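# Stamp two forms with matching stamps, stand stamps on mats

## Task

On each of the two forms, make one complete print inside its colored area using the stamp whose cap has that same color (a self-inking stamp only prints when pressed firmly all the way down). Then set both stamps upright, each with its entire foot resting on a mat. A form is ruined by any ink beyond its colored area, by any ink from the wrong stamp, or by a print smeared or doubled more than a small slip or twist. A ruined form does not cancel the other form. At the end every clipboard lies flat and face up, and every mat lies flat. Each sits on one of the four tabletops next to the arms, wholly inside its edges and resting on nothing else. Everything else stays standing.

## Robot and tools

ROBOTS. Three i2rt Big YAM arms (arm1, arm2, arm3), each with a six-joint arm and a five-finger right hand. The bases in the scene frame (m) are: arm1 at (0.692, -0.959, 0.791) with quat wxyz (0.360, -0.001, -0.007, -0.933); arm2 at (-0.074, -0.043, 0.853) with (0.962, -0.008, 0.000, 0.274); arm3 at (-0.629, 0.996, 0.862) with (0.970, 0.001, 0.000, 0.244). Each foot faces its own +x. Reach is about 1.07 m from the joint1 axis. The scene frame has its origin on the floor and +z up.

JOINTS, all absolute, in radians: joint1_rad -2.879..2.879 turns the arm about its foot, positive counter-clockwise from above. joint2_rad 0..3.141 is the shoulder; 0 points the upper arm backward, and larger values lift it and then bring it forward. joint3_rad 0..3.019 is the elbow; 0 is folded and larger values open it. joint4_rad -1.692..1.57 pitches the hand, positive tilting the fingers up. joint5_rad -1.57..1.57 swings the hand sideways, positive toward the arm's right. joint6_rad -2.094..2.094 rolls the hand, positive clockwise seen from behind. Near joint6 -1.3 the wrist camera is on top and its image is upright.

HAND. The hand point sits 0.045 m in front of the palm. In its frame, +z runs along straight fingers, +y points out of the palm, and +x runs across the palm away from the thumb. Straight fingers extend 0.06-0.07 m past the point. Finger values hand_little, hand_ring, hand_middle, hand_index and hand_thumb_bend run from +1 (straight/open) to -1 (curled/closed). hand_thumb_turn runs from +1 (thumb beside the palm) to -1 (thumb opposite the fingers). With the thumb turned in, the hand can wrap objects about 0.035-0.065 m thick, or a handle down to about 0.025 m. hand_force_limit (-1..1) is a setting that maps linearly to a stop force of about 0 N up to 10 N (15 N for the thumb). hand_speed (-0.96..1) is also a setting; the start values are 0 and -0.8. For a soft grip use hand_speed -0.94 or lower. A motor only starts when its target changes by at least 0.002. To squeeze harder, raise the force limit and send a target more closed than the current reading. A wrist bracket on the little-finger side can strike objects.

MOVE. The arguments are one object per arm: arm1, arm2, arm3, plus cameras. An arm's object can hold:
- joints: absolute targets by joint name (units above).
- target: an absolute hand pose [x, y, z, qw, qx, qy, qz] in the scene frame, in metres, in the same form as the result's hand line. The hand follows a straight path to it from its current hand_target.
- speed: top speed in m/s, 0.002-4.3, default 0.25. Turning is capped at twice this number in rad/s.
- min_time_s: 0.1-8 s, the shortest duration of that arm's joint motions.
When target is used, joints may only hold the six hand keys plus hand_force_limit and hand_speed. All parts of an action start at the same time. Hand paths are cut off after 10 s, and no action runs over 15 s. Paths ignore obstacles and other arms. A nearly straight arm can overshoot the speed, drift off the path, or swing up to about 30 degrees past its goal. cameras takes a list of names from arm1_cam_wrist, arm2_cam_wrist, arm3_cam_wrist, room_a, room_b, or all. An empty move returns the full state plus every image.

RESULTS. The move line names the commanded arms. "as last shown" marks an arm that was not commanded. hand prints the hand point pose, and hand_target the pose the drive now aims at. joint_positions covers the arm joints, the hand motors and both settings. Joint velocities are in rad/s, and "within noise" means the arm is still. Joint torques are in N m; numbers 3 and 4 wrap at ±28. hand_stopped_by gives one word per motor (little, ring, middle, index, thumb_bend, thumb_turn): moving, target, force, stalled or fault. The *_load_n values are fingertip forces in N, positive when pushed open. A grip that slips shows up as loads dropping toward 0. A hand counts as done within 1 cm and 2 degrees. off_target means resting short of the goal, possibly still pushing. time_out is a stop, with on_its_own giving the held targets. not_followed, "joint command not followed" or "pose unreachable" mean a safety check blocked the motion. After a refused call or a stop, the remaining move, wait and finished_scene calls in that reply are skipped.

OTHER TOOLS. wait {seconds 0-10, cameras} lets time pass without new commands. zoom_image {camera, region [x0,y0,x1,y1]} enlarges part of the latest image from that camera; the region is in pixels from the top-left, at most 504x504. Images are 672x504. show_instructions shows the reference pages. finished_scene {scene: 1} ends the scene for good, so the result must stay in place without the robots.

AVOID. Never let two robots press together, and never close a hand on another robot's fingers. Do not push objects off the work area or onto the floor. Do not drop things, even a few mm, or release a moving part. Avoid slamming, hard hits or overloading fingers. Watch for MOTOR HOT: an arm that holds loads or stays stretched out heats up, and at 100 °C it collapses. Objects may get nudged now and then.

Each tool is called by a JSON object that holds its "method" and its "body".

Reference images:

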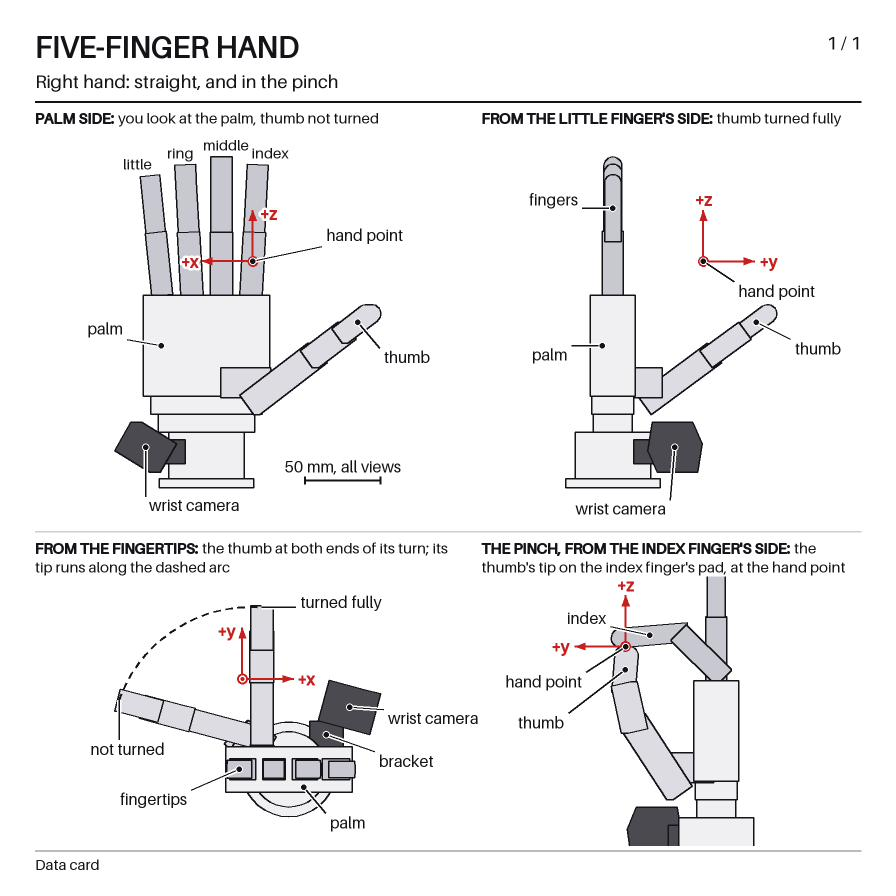

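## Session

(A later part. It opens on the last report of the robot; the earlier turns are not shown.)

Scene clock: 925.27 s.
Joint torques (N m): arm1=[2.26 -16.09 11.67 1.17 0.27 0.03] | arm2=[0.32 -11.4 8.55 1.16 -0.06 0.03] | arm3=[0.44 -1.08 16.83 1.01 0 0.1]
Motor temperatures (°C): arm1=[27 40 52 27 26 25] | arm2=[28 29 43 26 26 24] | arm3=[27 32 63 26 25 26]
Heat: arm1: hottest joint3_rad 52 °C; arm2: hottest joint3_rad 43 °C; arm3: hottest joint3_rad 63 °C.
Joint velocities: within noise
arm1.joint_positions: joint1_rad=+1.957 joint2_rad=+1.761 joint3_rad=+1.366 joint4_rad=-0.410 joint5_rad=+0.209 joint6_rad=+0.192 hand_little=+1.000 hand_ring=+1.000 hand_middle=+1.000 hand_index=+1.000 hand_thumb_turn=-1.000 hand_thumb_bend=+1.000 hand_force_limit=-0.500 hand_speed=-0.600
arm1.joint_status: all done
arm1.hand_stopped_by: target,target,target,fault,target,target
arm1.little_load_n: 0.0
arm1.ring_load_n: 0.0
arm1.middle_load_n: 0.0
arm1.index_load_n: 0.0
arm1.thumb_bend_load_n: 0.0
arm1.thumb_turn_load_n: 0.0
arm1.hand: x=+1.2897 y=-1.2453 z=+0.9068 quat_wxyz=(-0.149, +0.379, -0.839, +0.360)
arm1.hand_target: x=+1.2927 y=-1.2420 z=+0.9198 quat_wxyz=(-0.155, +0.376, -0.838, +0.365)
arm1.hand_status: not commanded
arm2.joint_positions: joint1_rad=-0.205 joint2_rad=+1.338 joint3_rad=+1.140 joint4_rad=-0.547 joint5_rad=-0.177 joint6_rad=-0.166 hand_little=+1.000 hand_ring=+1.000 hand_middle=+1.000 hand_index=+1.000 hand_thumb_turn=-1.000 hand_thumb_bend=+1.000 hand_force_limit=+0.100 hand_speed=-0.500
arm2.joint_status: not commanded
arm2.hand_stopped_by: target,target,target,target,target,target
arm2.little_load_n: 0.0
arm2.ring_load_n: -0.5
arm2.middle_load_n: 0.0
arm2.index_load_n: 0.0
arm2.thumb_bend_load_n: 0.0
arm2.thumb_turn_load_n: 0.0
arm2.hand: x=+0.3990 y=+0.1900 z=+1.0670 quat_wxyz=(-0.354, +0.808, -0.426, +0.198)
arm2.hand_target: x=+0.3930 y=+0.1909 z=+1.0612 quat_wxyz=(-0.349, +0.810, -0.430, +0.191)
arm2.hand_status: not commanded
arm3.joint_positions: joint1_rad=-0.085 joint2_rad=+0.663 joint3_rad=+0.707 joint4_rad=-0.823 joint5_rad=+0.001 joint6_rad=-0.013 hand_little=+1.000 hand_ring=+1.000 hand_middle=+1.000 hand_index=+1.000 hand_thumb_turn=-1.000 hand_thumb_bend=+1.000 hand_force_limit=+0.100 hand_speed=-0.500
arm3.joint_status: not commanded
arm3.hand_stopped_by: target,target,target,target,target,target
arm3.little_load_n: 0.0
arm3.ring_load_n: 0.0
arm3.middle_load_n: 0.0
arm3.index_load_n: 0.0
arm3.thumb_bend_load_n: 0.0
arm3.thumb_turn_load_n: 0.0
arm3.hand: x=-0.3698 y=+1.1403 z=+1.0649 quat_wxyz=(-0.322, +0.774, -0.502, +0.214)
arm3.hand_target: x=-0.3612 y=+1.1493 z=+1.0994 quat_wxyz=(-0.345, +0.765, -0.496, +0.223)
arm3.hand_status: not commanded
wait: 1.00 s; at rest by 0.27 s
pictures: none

{"method": "move", "body": {"arm1": {"target": [1.3148, -1.2525, 0.93, -0.1703, 0.3693, -0.8296, 0.3824], "speed": 0.15}}}

{"method": "move", "body": {"arm1": {"target": [1.3146, -1.2530, 0.8325, -0.1703, 0.3693, -0.8296, 0.3824], "speed": 0.12}, "cameras": ["arm1_cam_wrist"]}}

Scene clock: 932.93 s.
Joint torques (N m): arm1=[2.2 -14.1 15.53 2.48 0.27 0.03] | arm2=[0.32 -11.46 8.57 1.14 -0.06 0.04] | arm3=[0.44 -1.14 16.85 0.99 -0.01 0.1]
Motor temperatures (°C): arm1=[27 41 51 27 26 25] | arm2=[28 29 43 26 26 24] | arm3=[27 32 63 26 25 26]
Heat: arm1: hottest joint3_rad 51 °C; arm2: hottest joint3_rad 43 °C; arm3: hottest joint3_rad 63 °C.
move: arm1 off_target
Joint velocities: within noise
arm1.joint_positions: joint1_rad=+1.957 joint2_rad=+1.761 joint3_rad=+1.366 joint4_rad=-0.406 joint5_rad=+0.209 joint6_rad=+0.192 hand_little=+1.000 hand_ring=+1.000 hand_middle=+1.000 hand_index=+1.000 hand_thumb_turn=-1.000 hand_thumb_bend=+1.000 hand_force_limit=-0.500 hand_speed=-0.600
arm1.joint_status: not commanded
arm1.hand_stopped_by: target,target,target,fault,target,target
arm1.little_load_n: 0.0
arm1.ring_load_n: 0.0
arm1.middle_load_n: 0.0
arm1.index_load_n: 0.0
arm1.thumb_bend_load_n: 0.0
arm1.thumb_turn_load_n: 0.0
arm1.hand: x=+1.2905 y=-1.2457 z=+0.9074 quat_wxyz=(-0.151, +0.379, -0.838, +0.362)
arm1.hand_target: x=+1.3132 y=-1.2516 z=+0.9308 quat_wxyz=(-0.171, +0.369, -0.830, +0.382)
arm1.hand_status: off_target (0.034 m and 3.6 deg from the pose sent, 0.035 m and 3.8 deg at the start)
arm2, arm3: as last shown
arm2.ring_load_n: 0.0
pictures: none

Scene clock: 934.50 s.
Joint torques (N m): arm1=[2.26 -15.15 10.65 2.54 0.26 0.03] | arm2=[0.32 -11.46 8.55 1.14 -0.06 0.04] | arm3=[0.32 -1.03 16.84 1.03 0 0.1]
Motor temperatures (°C): arm1=[27 41 51 27 26 25] | arm2=[28 29 43 26 26 24] | arm3=[27 32 63 26 25 26]
Heat: arm1: hottest joint3_rad 51 °C; arm2: hottest joint3_rad 43 °C; arm3: hottest joint3_rad 63 °C.
move: arm1 done
Joint velocities: within noise
arm1.joint_positions: joint1_rad=+1.957 joint2_rad=+1.882 joint3_rad=+1.295 joint4_rad=-0.174 joint5_rad=+0.210 joint6_rad=+0.193 hand_little=+1.000 hand_ring=+1.000 hand_middle=+1.000 hand_index=+1.000 hand_thumb_turn=-1.000 hand_thumb_bend=+1.000 hand_force_limit=-0.500 hand_speed=-0.600
arm1.joint_status: not commanded
arm1.hand_stopped_by: target,target,target,fault,target,target
arm1.little_load_n: 0.0
arm1.ring_load_n: 0.0
arm1.middle_load_n: 0.0
arm1.index_load_n: 0.0
arm1.thumb_bend_load_n: 0.0
arm1.thumb_turn_load_n: 0.0
arm1.hand: x=+1.3059 y=-1.2543 z=+0.8296 quat_wxyz=(-0.162, +0.373, -0.833, +0.376)
arm1.hand_target: x=+1.3145 y=-1.2529 z=+0.8326 quat_wxyz=(-0.170, +0.369, -0.830, +0.382)
arm1.hand_status: done (0.009 m and 1.4 deg from the pose sent, 0.079 m and 3.6 deg at the start)
arm2, arm3: as last shown
arm2.thumb_turn_load_n: -0.5
arm3.ring_load_n: -0.5
arm1_cam_wrist: T_world_to_cam=[[-0.67195, 0.19701, -0.71391, 1.71678], [0.14514, 0.98031, 0.13391, 0.92806], [0.72623, -0.01364, -0.68731, -0.27463]] pos_world=[1.21834, -1.25175, 0.9126]

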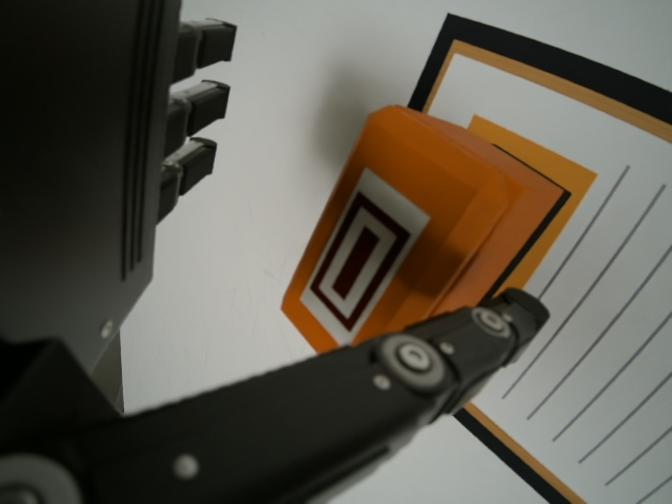

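{"method": "move", "body": {"arm1": {"target": [1.325, -1.235, 0.93, -0.1703, 0.3693, -0.8296, 0.3824], "speed": 0.15}}}

{"method": "move", "body": {"arm1": {"target": [1.3146, -1.2530, 0.8325, -0.1703, 0.3693, -0.8296, 0.3824], "speed": 0.12}, "cameras": ["arm1_cam_wrist"]}}

Scene clock: 937.97 s.
Joint torques (N m): arm1=[2.49 -15.56 14.99 1.25 0.28 0.02] | arm2=[0.32 -11.46 8.55 1.14 -0.05 0.04] | arm3=[0.32 -0.91 16.83 1.02 -0.01 0.1]
Motor temperatures (°C): arm1=[27 41 51 27 26 25] | arm2=[28 29 43 26 26 24] | arm3=[27 32 63 26 25 26]
Heat: arm1: hottest joint3_rad 51 °C; arm2: hottest joint3_rad 43 °C; arm3: hottest joint3_rad 63 °C.
move: arm1 off_target
Joint velocities: within noise
arm1.joint_positions: joint1_rad=+1.989 joint2_rad=+1.783 joint3_rad=+1.382 joint4_rad=-0.383 joint5_rad=+0.234 joint6_rad=+0.217 hand_little=+1.000 hand_ring=+1.000 hand_middle=+1.000 hand_index=+1.000 hand_thumb_turn=-1.000 hand_thumb_bend=+1.000 hand_force_limit=-0.500 hand_speed=-0.600
arm1.joint_status: not commanded
arm1.hand_stopped_by: target,target,target,fault,target,target
arm1.little_load_n: 0.0
arm1.ring_load_n: 0.0
arm1.middle_load_n: 0.0
arm1.index_load_n: 0.0
arm1.thumb_bend_load_n: 0.0
arm1.thumb_turn_load_n: 0.0
arm1.hand: x=+1.3084 y=-1.2346 z=+0.9043 quat_wxyz=(-0.156, +0.375, -0.836, +0.369)
arm1.hand_target: x=+1.3240 y=-1.2344 z=+0.9300 quat_wxyz=(-0.171, +0.369, -0.830, +0.382)
arm1.hand_status: off_target (0.031 m and 2.4 deg from the pose sent, 0.104 m and 1.4 deg at the start)
arm2, arm3: as last shown
arm2.thumb_turn_load_n: 0.0
arm3.ring_load_n: 0.0
arm3.middle_load_n: -0.5
pictures: none

Scene clock: 939.53 s.
Joint torques (N m): arm1=[0.5 -15.15 10.61 2.59 0.04 -0.13] | arm2=[0.32 -11.46 8.57 1.14 -0.06 0.03] | arm3=[0.44 -1.14 16.85 1.03 -0.01 0.11]
Motor temperatures (°C): arm1=[27 40 51 27 26 25] | arm2=[28 29 43 26 26 24] | arm3=[27 32 63 26 25 26]
Heat: arm1: hottest joint3_rad 51 °C; arm2: hottest joint3_rad 43 °C; arm3: hottest joint3_rad 63 °C.
move: arm1 done
Joint velocities: within noise
arm1.joint_positions: joint1_rad=+1.972 joint2_rad=+1.881 joint3_rad=+1.295 joint4_rad=-0.174 joint5_rad=+0.215 joint6_rad=+0.211 hand_little=+1.000 hand_ring=+1.000 hand_middle=+1.000 hand_index=+1.000 hand_thumb_turn=-1.000 hand_thumb_bend=+1.000 hand_force_limit=-0.500 hand_speed=-0.600
arm1.joint_status: not commanded
arm1.hand_stopped_by: target,target,target,fault,target,target
arm1.little_load_n: 0.0
arm1.ring_load_n: 0.0
arm1.middle_load_n: 0.0
arm1.index_load_n: 0.0
arm1.thumb_bend_load_n: 0.0
arm1.thumb_turn_load_n: 0.0
arm1.hand: x=+1.3110 y=-1.2451 z=+0.8304 quat_wxyz=(-0.166, +0.371, -0.833, +0.375)
arm1.hand_target: x=+1.3145 y=-1.2529 z=+0.8327 quat_wxyz=(-0.170, +0.369, -0.830, +0.382)
arm1.hand_status: done (0.009 m and 1.1 deg from the pose sent, 0.075 m and 2.4 deg at the start)
arm2, arm3: as last shown
arm3.middle_load_n: 0.0
arm1_cam_wrist: T_world_to_cam=[[-0.66624, 0.20155, -0.71799, 1.7206], [0.14419, 0.97943, 0.14114, 0.91234], [0.73167, -0.00949, -0.68159, -0.28435]] pos_world=[1.22282, -1.24307, 0.91279]

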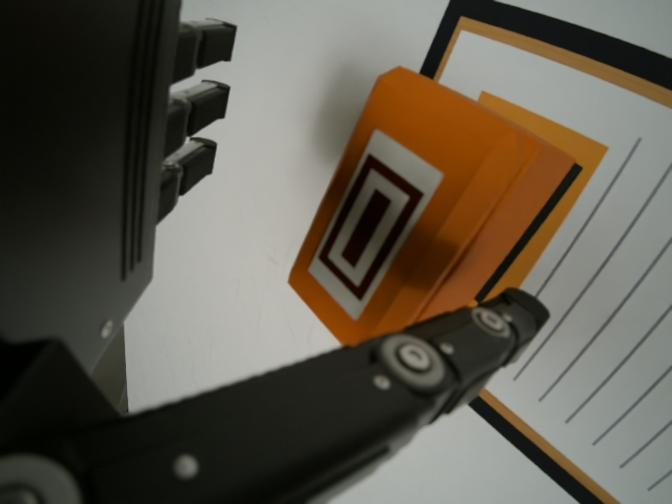

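{"method": "move", "body": {"arm1": {"target": [1.3120, -1.2480, 0.8255, -0.1703, 0.3693, -0.8296, 0.3824], "speed": 0.12}, "cameras": ["arm1_cam_wrist"]}}

Scene clock: 942.70 s.
Joint torques (N m): arm1=[1.55 -14.97 10.17 2.52 0.24 -0.1] | arm2=[0.32 -11.52 8.57 1.14 -0.06 0.03] | arm3=[0.44 -1.14 16.91 1.01 -0.01 0.1]
Motor temperatures (°C): arm1=[27 40 51 27 26 25] | arm2=[28 29 43 26 26 24] | arm3=[27 32 63 26 25 26]
Heat: arm1: hottest joint3_rad 51 °C; arm2: hottest joint3_rad 43 °C; arm3: hottest joint3_rad 63 °C.
move: arm1 done
Joint velocities: within noise
arm1.joint_positions: joint1_rad=+1.972 joint2_rad=+1.881 joint3_rad=+1.278 joint4_rad=-0.154 joint5_rad=+0.215 joint6_rad=+0.211 hand_little=+1.000 hand_ring=+1.000 hand_middle=+1.000 hand_index=+1.000 hand_thumb_turn=-1.000 hand_thumb_bend=+1.000 hand_force_limit=-0.500 hand_speed=-0.600
arm1.joint_status: not commanded
arm1.hand_stopped_by: target,target,target,fault,target,target
arm1.little_load_n: 0.0
arm1.ring_load_n: 0.0
arm1.middle_load_n: 0.0
arm1.index_load_n: 0.0
arm1.thumb_bend_load_n: 0.0
arm1.thumb_turn_load_n: 0.0
arm1.hand: x=+1.3084 y=-1.2440 z=+0.8255 quat_wxyz=(-0.167, +0.371, -0.833, +0.376)
arm1.hand_target: x=+1.3119 y=-1.2479 z=+0.8256 quat_wxyz=(-0.170, +0.369, -0.830, +0.382)
arm1.hand_status: done (0.005 m and 0.9 deg from the pose sent, 0.006 m and 1.1 deg at the start)
arm2, arm3: as last shown
arm1_cam_wrist: T_world_to_cam=[[-0.66421, 0.20017, -0.72024, 1.71253], [0.14348, 0.97971, 0.13996, 0.91449], [0.73364, -0.01038, -0.67946, -0.2912]] pos_world=[1.21991, -1.24176, 0.90758]

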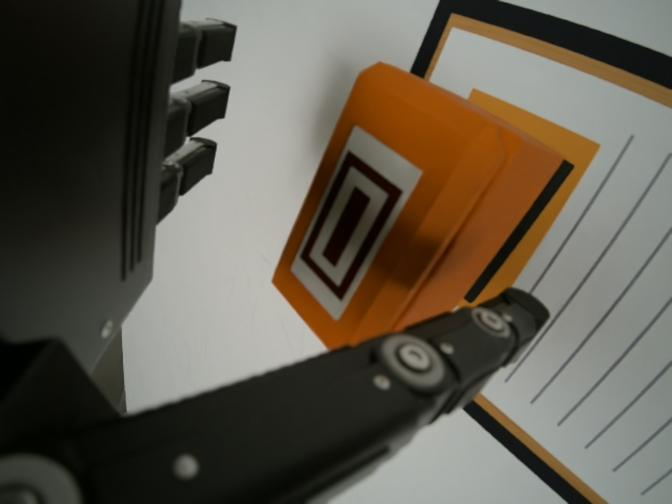

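{"method": "move", "body": {"arm1": {"joints": {"hand_middle": 0.4, "hand_thumb_bend": 0.72, "hand_speed": -0.75, "hand_force_limit": -0.6}}}}

{"method": "move", "body": {"arm1": {"joints": {"hand_middle": 0.3, "hand_thumb_bend": 0.59, "hand_speed": -0.92, "hand_force_limit": -0.6}}, "cameras": ["arm1_cam_wrist"]}}

Scene clock: 944.93 s.
Joint torques (N m): arm1=[1.55 -14.92 10.19 2.54 0.23 -0.09] | arm2=[0.26 -11.46 8.55 1.14 -0.06 0.04] | arm3=[0.5 -1.2 16.87 0.96 -0.02 0.1]
Motor temperatures (°C): arm1=[27 40 51 27 25 25] | arm2=[28 29 43 26 26 24] | arm3=[27 32 63 26 25 26]
Heat: arm1: hottest joint3_rad 51 °C; arm2: hottest joint3_rad 43 °C; arm3: hottest joint3_rad 63 °C.
move: arm1 done
Joint velocities: within noise
arm1.joint_positions: joint1_rad=+1.972 joint2_rad=+1.881 joint3_rad=+1.278 joint4_rad=-0.154 joint5_rad=+0.215 joint6_rad=+0.211 hand_little=+1.000 hand_ring=+1.000 hand_middle=+0.400 hand_index=+1.000 hand_thumb_turn=-1.000 hand_thumb_bend=+0.720 hand_force_limit=-0.600 hand_speed=-0.750
arm1.joint_status: all done
arm1.hand_stopped_by: target,target,target,fault,target,target
arm1.little_load_n: 0.0
arm1.ring_load_n: 0.0
arm1.middle_load_n: 0.0
arm1.index_load_n: 0.0
arm1.thumb_bend_load_n: 0.0
arm1.thumb_turn_load_n: 0.0
arm1.hand: x=+1.3084 y=-1.2440 z=+0.8255 quat_wxyz=(-0.167, +0.371, -0.833, +0.376)
arm1.hand_target: x=+1.3119 y=-1.2479 z=+0.8256 quat_wxyz=(-0.170, +0.369, -0.830, +0.382)
arm1.hand_status: not commanded
arm2, arm3: as last shown
arm3.index_load_n: -0.5
pictures: none

Scene clock: 946.53 s.
Joint torques (N m): arm1=[1.55 -15.03 10.15 2.55 0.23 -0.1] | arm2=[0.26 -11.46 8.57 1.14 -0.06 0.04] | arm3=[0.32 -1.08 16.87 1.03 0 0.1]
Motor temperatures (°C): arm1=[27 40 50 27 25 25] | arm2=[28 29 43 26 26 24] | arm3=[27 32 63 26 25 26]
Heat: arm1: hottest joint3_rad 50 °C; arm2: hottest joint3_rad 43 °C; arm3: hottest joint3_rad 63 °C.
move: arm1 done
Joint velocities: within noise
arm1.joint_positions: joint1_rad=+1.972 joint2_rad=+1.881 joint3_rad=+1.278 joint4_rad=-0.154 joint5_rad=+0.215 joint6_rad=+0.211 hand_little=+1.000 hand_ring=+1.000 hand_middle=+0.300 hand_index=+1.000 hand_thumb_turn=-1.000 hand_thumb_bend=+0.590 hand_force_limit=-0.600 hand_speed=-0.920
arm1.joint_status: all done
arm1.hand_stopped_by: target,target,target,fault,target,target
arm1.little_load_n: 0.0
arm1.ring_load_n: 0.0
arm1.middle_load_n: 0.0
arm1.index_load_n: 0.0
arm1.thumb_bend_load_n: 0.5
arm1.thumb_turn_load_n: 0.0
arm1.hand: x=+1.3084 y=-1.2440 z=+0.8255 quat_wxyz=(-0.167, +0.371, -0.833, +0.376)
arm1.hand_target: x=+1.3119 y=-1.2479 z=+0.8256 quat_wxyz=(-0.170, +0.369, -0.830, +0.382)
arm1.hand_status: not commanded
arm2, arm3: as last shown
arm2.middle_load_n: -0.5
arm3.index_load_n: 0.0
arm3.thumb_turn_load_n: 0.5
arm1_cam_wrist: T_world_to_cam=[[-0.66421, 0.20017, -0.72024, 1.71253], [0.14348, 0.97971, 0.13996, 0.91449], [0.73364, -0.01038, -0.67946, -0.2912]] pos_world=[1.21991, -1.24176, 0.90758]

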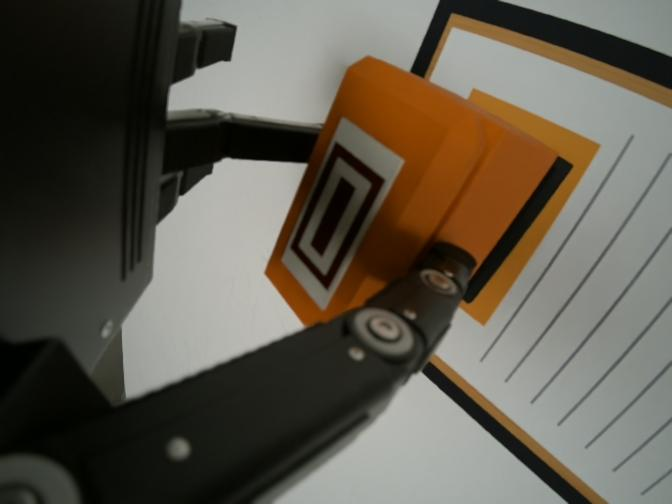

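{"method": "move", "body": {"arm1": {"joints": {"hand_middle": 0.02, "hand_ring": 0.3, "hand_speed": -0.94, "hand_force_limit": -0.62}}, "cameras": ["arm1_cam_wrist"]}}

Scene clock: 952.10 s.
Joint torques (N m): arm1=[1.49 -14.97 10.19 2.52 0.24 -0.11] | arm2=[0.32 -11.52 8.55 1.16 -0.06 0.04] | arm3=[0.38 -1.08 16.85 1.03 -0.01 0.11]
Motor temperatures (°C): arm1=[27 40 50 27 25 25] | arm2=[28 29 43 26 26 24] | arm3=[27 32 63 26 25 26]
Heat: arm1: hottest joint3_rad 50 °C; arm2: hottest joint3_rad 43 °C; arm3: hottest joint3_rad 63 °C.
move: arm1 off_target
Joint velocities: within noise
arm1.joint_positions: joint1_rad=+1.972 joint2_rad=+1.881 joint3_rad=+1.278 joint4_rad=-0.154 joint5_rad=+0.215 joint6_rad=+0.211 hand_little=+1.000 hand_ring=+0.300 hand_middle=+0.149 hand_index=+1.000 hand_thumb_turn=-1.000 hand_thumb_bend=+0.591 hand_force_limit=-0.620 hand_speed=-0.940
arm1.joint_status: hand_middle off_target (ended at +0.149, target +0.020); the others done
arm1.hand_stopped_by: target,target,force,fault,target,target
arm1.little_load_n: 0.0
arm1.ring_load_n: 0.0
arm1.middle_load_n: 2.5
arm1.index_load_n: 0.0
arm1.thumb_bend_load_n: 3.0
arm1.thumb_turn_load_n: 0.0
arm1.hand: x=+1.3084 y=-1.2440 z=+0.8255 quat_wxyz=(-0.167, +0.371, -0.833, +0.376)
arm1.hand_target: x=+1.3119 y=-1.2479 z=+0.8256 quat_wxyz=(-0.170, +0.369, -0.830, +0.382)
arm1.hand_status: not commanded
arm2.joint_positions: joint1_rad=-0.205 joint2_rad=+1.338 joint3_rad=+1.140 joint4_rad=-0.547 joint5_rad=-0.177 joint6_rad=-0.166 hand_little=+1.000 hand_ring=+1.000 hand_middle=+1.000 hand_index=+1.000 hand_thumb_turn=-1.000 hand_thumb_bend=+1.000 hand_force_limit=+0.100 hand_speed=-0.500
arm2.joint_status: not commanded
arm2.hand_stopped_by: target,target,target,target,target,target
arm2.little_load_n: 0.0
arm2.ring_load_n: 0.0
arm2.middle_load_n: 0.0
arm2.index_load_n: 0.0
arm2.thumb_bend_load_n: 0.0
arm2.thumb_turn_load_n: 0.0
arm2.hand: x=+0.3990 y=+0.1900 z=+1.0670 quat_wxyz=(-0.354, +0.808, -0.426, +0.198)
arm2.hand_target: x=+0.3930 y=+0.1909 z=+1.0612 quat_wxyz=(-0.349, +0.810, -0.430, +0.191)
arm2.hand_status: not commanded
arm3.joint_positions: joint1_rad=-0.085 joint2_rad=+0.663 joint3_rad=+0.707 joint4_rad=-0.823 joint5_rad=+0.001 joint6_rad=-0.013 hand_little=+1.000 hand_ring=+1.000 hand_middle=+1.000 hand_index=+1.000 hand_thumb_turn=-1.000 hand_thumb_bend=+1.000 hand_force_limit=+0.100 hand_speed=-0.500
arm3.joint_status: not commanded
arm3.hand_stopped_by: target,target,target,target,target,target
arm3.little_load_n: 0.0
arm3.ring_load_n: 0.0
arm3.middle_load_n: 0.0
arm3.index_load_n: 0.0
arm3.thumb_bend_load_n: 0.0
arm3.thumb_turn_load_n: 0.0
arm3.hand: x=-0.3698 y=+1.1403 z=+1.0649 quat_wxyz=(-0.322, +0.774, -0.502, +0.214)
arm3.hand_target: x=-0.3612 y=+1.1493 z=+1.0994 quat_wxyz=(-0.345, +0.765, -0.496, +0.223)
arm3.hand_status: not commanded
arm1_cam_wrist: T_world_to_cam=[[-0.66421, 0.20017, -0.72024, 1.71253], [0.14348, 0.97971, 0.13996, 0.91449], [0.73364, -0.01038, -0.67946, -0.2912]] pos_world=[1.21991, -1.24176, 0.90758]

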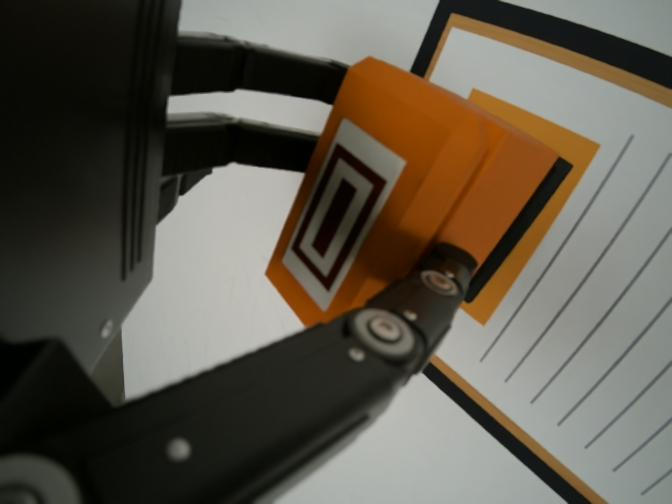

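{"method": "zoom_image", "body": {"camera": "arm1_cam_wrist", "region": [420, 70, 620, 340]}}

Scaled by 1.867 from the camera's image (finer frame: 960x720).

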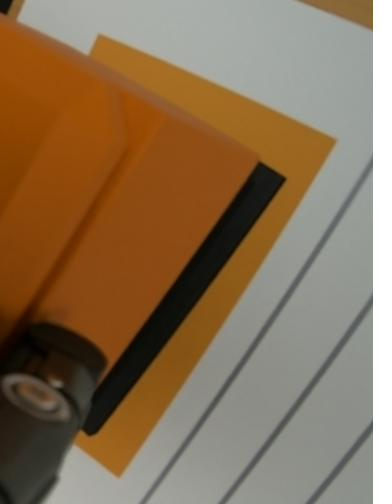

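{"method": "move", "body": {"arm1": {"joints": {"hand_middle": 0.45, "hand_ring": 0.45, "hand_thumb_bend": 0.72, "hand_speed": -0.92}}}}

{"method": "move", "body": {"arm1": {"joints": {"hand_middle": 1.0, "hand_ring": 1.0, "hand_thumb_bend": 1.0, "hand_speed": -0.6}}}}

{"method": "move", "body": {"arm1": {"target": [1.322, -1.237, 0.93, -0.15683, 0.3402, -0.84202, 0.38818], "speed": 0.15}}}

{"method": "move", "body": {"arm1": {"target": [1.3134, -1.2507, 0.8265, -0.15683, 0.3402, -0.84202, 0.38818], "speed": 0.12}, "cameras": ["arm1_cam_wrist"]}}

Scene clock: 961.87 s.
Joint torques (N m): arm1=[1.55 -14.92 10.18 2.56 0.24 -0.09] | arm2=[0.32 -11.46 8.57 1.16 -0.05 0.03] | arm3=[0.38 -1.08 16.87 1.01 -0.01 0.1]
Motor temperatures (°C): arm1=[27 39 50 28 25 25] | arm2=[28 29 43 26 26 24] | arm3=[27 32 64 26 25 26]
Heat: arm1: hottest joint3_rad 50 °C; arm2: hottest joint3_rad 43 °C; arm3: hottest joint3_rad 64 °C.
move: arm1 done
Joint velocities: within noise
arm1.joint_positions: joint1_rad=+1.972 joint2_rad=+1.881 joint3_rad=+1.278 joint4_rad=-0.154 joint5_rad=+0.215 joint6_rad=+0.211 hand_little=+1.000 hand_ring=+0.450 hand_middle=+0.450 hand_index=+1.000 hand_thumb_turn=-1.000 hand_thumb_bend=+0.720 hand_force_limit=-0.620 hand_speed=-0.920
arm1.joint_status: all done
arm1.hand_stopped_by: target,target,target,fault,target,target
arm1.little_load_n: 0.0
arm1.ring_load_n: 0.0
arm1.middle_load_n: 0.0
arm1.index_load_n: 0.0
arm1.thumb_bend_load_n: 0.0
arm1.thumb_turn_load_n: 0.0
arm1.hand: x=+1.3084 y=-1.2440 z=+0.8255 quat_wxyz=(-0.167, +0.371, -0.833, +0.376)
arm1.hand_target: x=+1.3119 y=-1.2479 z=+0.8256 quat_wxyz=(-0.170, +0.369, -0.830, +0.382)
arm1.hand_status: not commanded
arm2, arm3: as last shown
arm2.thumb_turn_load_n: 0.5
pictures: none

Scene clock: 962.83 s.
Joint torques (N m): arm1=[1.61 -14.92 10.17 2.55 0.23 -0.09] | arm2=[0.38 -11.46 8.57 1.16 -0.06 0.03] | arm3=[0.26 -1.03 16.84 1.01 -0.01 0.1]
Motor temperatures (°C): arm1=[27 39 50 28 25 25] | arm2=[28 29 43 26 26 24] | arm3=[27 32 64 26 25 26]
Heat: arm1: hottest joint3_rad 50 °C; arm2: hottest joint3_rad 43 °C; arm3: hottest joint3_rad 64 °C.
move: arm1 done
Joint velocities: within noise
arm1.joint_positions: joint1_rad=+1.972 joint2_rad=+1.881 joint3_rad=+1.278 joint4_rad=-0.154 joint5_rad=+0.215 joint6_rad=+0.211 hand_little=+1.000 hand_ring=+1.000 hand_middle=+1.000 hand_index=+1.000 hand_thumb_turn=-1.000 hand_thumb_bend=+1.000 hand_force_limit=-0.620 hand_speed=-0.600
arm1.joint_status: all done
arm1.hand_stopped_by: target,target,target,fault,target,target
arm1.little_load_n: 0.0
arm1.ring_load_n: -0.5
arm1.middle_load_n: 0.0
arm1.index_load_n: 0.0
arm1.thumb_bend_load_n: 0.0
arm1.thumb_turn_load_n: 0.0
arm1.hand: x=+1.3084 y=-1.2440 z=+0.8255 quat_wxyz=(-0.167, +0.371, -0.833, +0.376)
arm1.hand_target: x=+1.3119 y=-1.2479 z=+0.8256 quat_wxyz=(-0.170, +0.369, -0.830, +0.382)
arm1.hand_status: not commanded
arm2, arm3: as last shown
arm2.thumb_turn_load_n: 0.0
pictures: none

Scene clock: 964.33 s.
Joint torques (N m): arm1=[2.32 -15.38 15.04 1.17 0.33 0.05] | arm2=[0.26 -11.46 8.55 1.14 -0.06 0.04] | arm3=[0.38 -1.2 16.84 1.01 -0.01 0.1]
Motor temperatures (°C): arm1=[27 40 50 28 25 25] | arm2=[28 29 43 26 26 24] | arm3=[27 32 64 26 25 26]
Heat: arm1: hottest joint3_rad 50 °C; arm2: hottest joint3_rad 43 °C; arm3: hottest joint3_rad 64 °C.
move: arm1 off_target
Joint velocities: within noise
arm1.joint_positions: joint1_rad=+1.998 joint2_rad=+1.781 joint3_rad=+1.381 joint4_rad=-0.400 joint5_rad=+0.292 joint6_rad=+0.271 hand_little=+1.000 hand_ring=+1.000 hand_middle=+1.000 hand_index=+1.000 hand_thumb_turn=-1.000 hand_thumb_bend=+1.000 hand_force_limit=-0.620 hand_speed=-0.600
arm1.joint_status: not commanded
arm1.hand_stopped_by: target,target,target,fault,target,target
arm1.little_load_n: 0.0
arm1.ring_load_n: 0.0
arm1.middle_load_n: 0.0
arm1.index_load_n: 0.0
arm1.thumb_bend_load_n: 0.0
arm1.thumb_turn_load_n: 0.0
arm1.hand: x=+1.3054 y=-1.2361 z=+0.9046 quat_wxyz=(-0.142, +0.347, -0.848, +0.376)
arm1.hand_target: x=+1.3210 y=-1.2367 z=+0.9303 quat_wxyz=(-0.157, +0.340, -0.842, +0.388)
arm1.hand_status: off_target (0.030 m and 2.4 deg from the pose sent, 0.106 m and 4.1 deg at the start)
arm2, arm3: as last shown
pictures: none

Scene clock: 965.93 s.
Joint torques (N m): arm1=[1.03 -15.09 10.47 2.55 0.08 -0.12] | arm2=[0.32 -11.52 8.57 1.16 -0.06 0.03] | arm3=[0.5 -1.2 16.85 1.01 -0.02 0.1]
Motor temperatures (°C): arm1=[27 40 50 28 25 25] | arm2=[28 29 43 26 26 24] | arm3=[27 32 64 26 25 26]
Heat: arm1: hottest joint3_rad 50 °C; arm2: hottest joint3_rad 43 °C; arm3: hottest joint3_rad 64 °C.
move: arm1 done
Joint velocities: within noise
arm1.joint_positions: joint1_rad=+1.990 joint2_rad=+1.886 joint3_rad=+1.288 joint4_rad=-0.177 joint5_rad=+0.279 joint6_rad=+0.269 hand_little=+1.000 hand_ring=+1.000 hand_middle=+1.000 hand_index=+1.000 hand_thumb_turn=-1.000 hand_thumb_bend=+1.000 hand_force_limit=-0.620 hand_speed=-0.600
arm1.joint_status: not commanded
arm1.hand_stopped_by: target,target,target,fault,target,target
arm1.little_load_n: 0.0
arm1.ring_load_n: 0.0
arm1.middle_load_n: 0.0
arm1.index_load_n: 0.0
arm1.thumb_bend_load_n: 0.0
arm1.thumb_turn_load_n: 0.5
arm1.hand: x=+1.3100 y=-1.2428 z=+0.8250 quat_wxyz=(-0.153, +0.343, -0.845, +0.381)
arm1.hand_target: x=+1.3132 y=-1.2507 z=+0.8266 quat_wxyz=(-0.157, +0.340, -0.842, +0.388)
arm1.hand_status: done (0.009 m and 1.0 deg from the pose sent, 0.080 m and 2.4 deg at the start)
arm2, arm3: as last shown
arm1_cam_wrist: T_world_to_cam=[[-0.65174, 0.24397, -0.71813, 1.74937], [0.21053, 0.96784, 0.13774, 0.81245], [0.72864, -0.06142, -0.68214, -0.34743]] pos_world=[1.22224, -1.23446, 0.90739]

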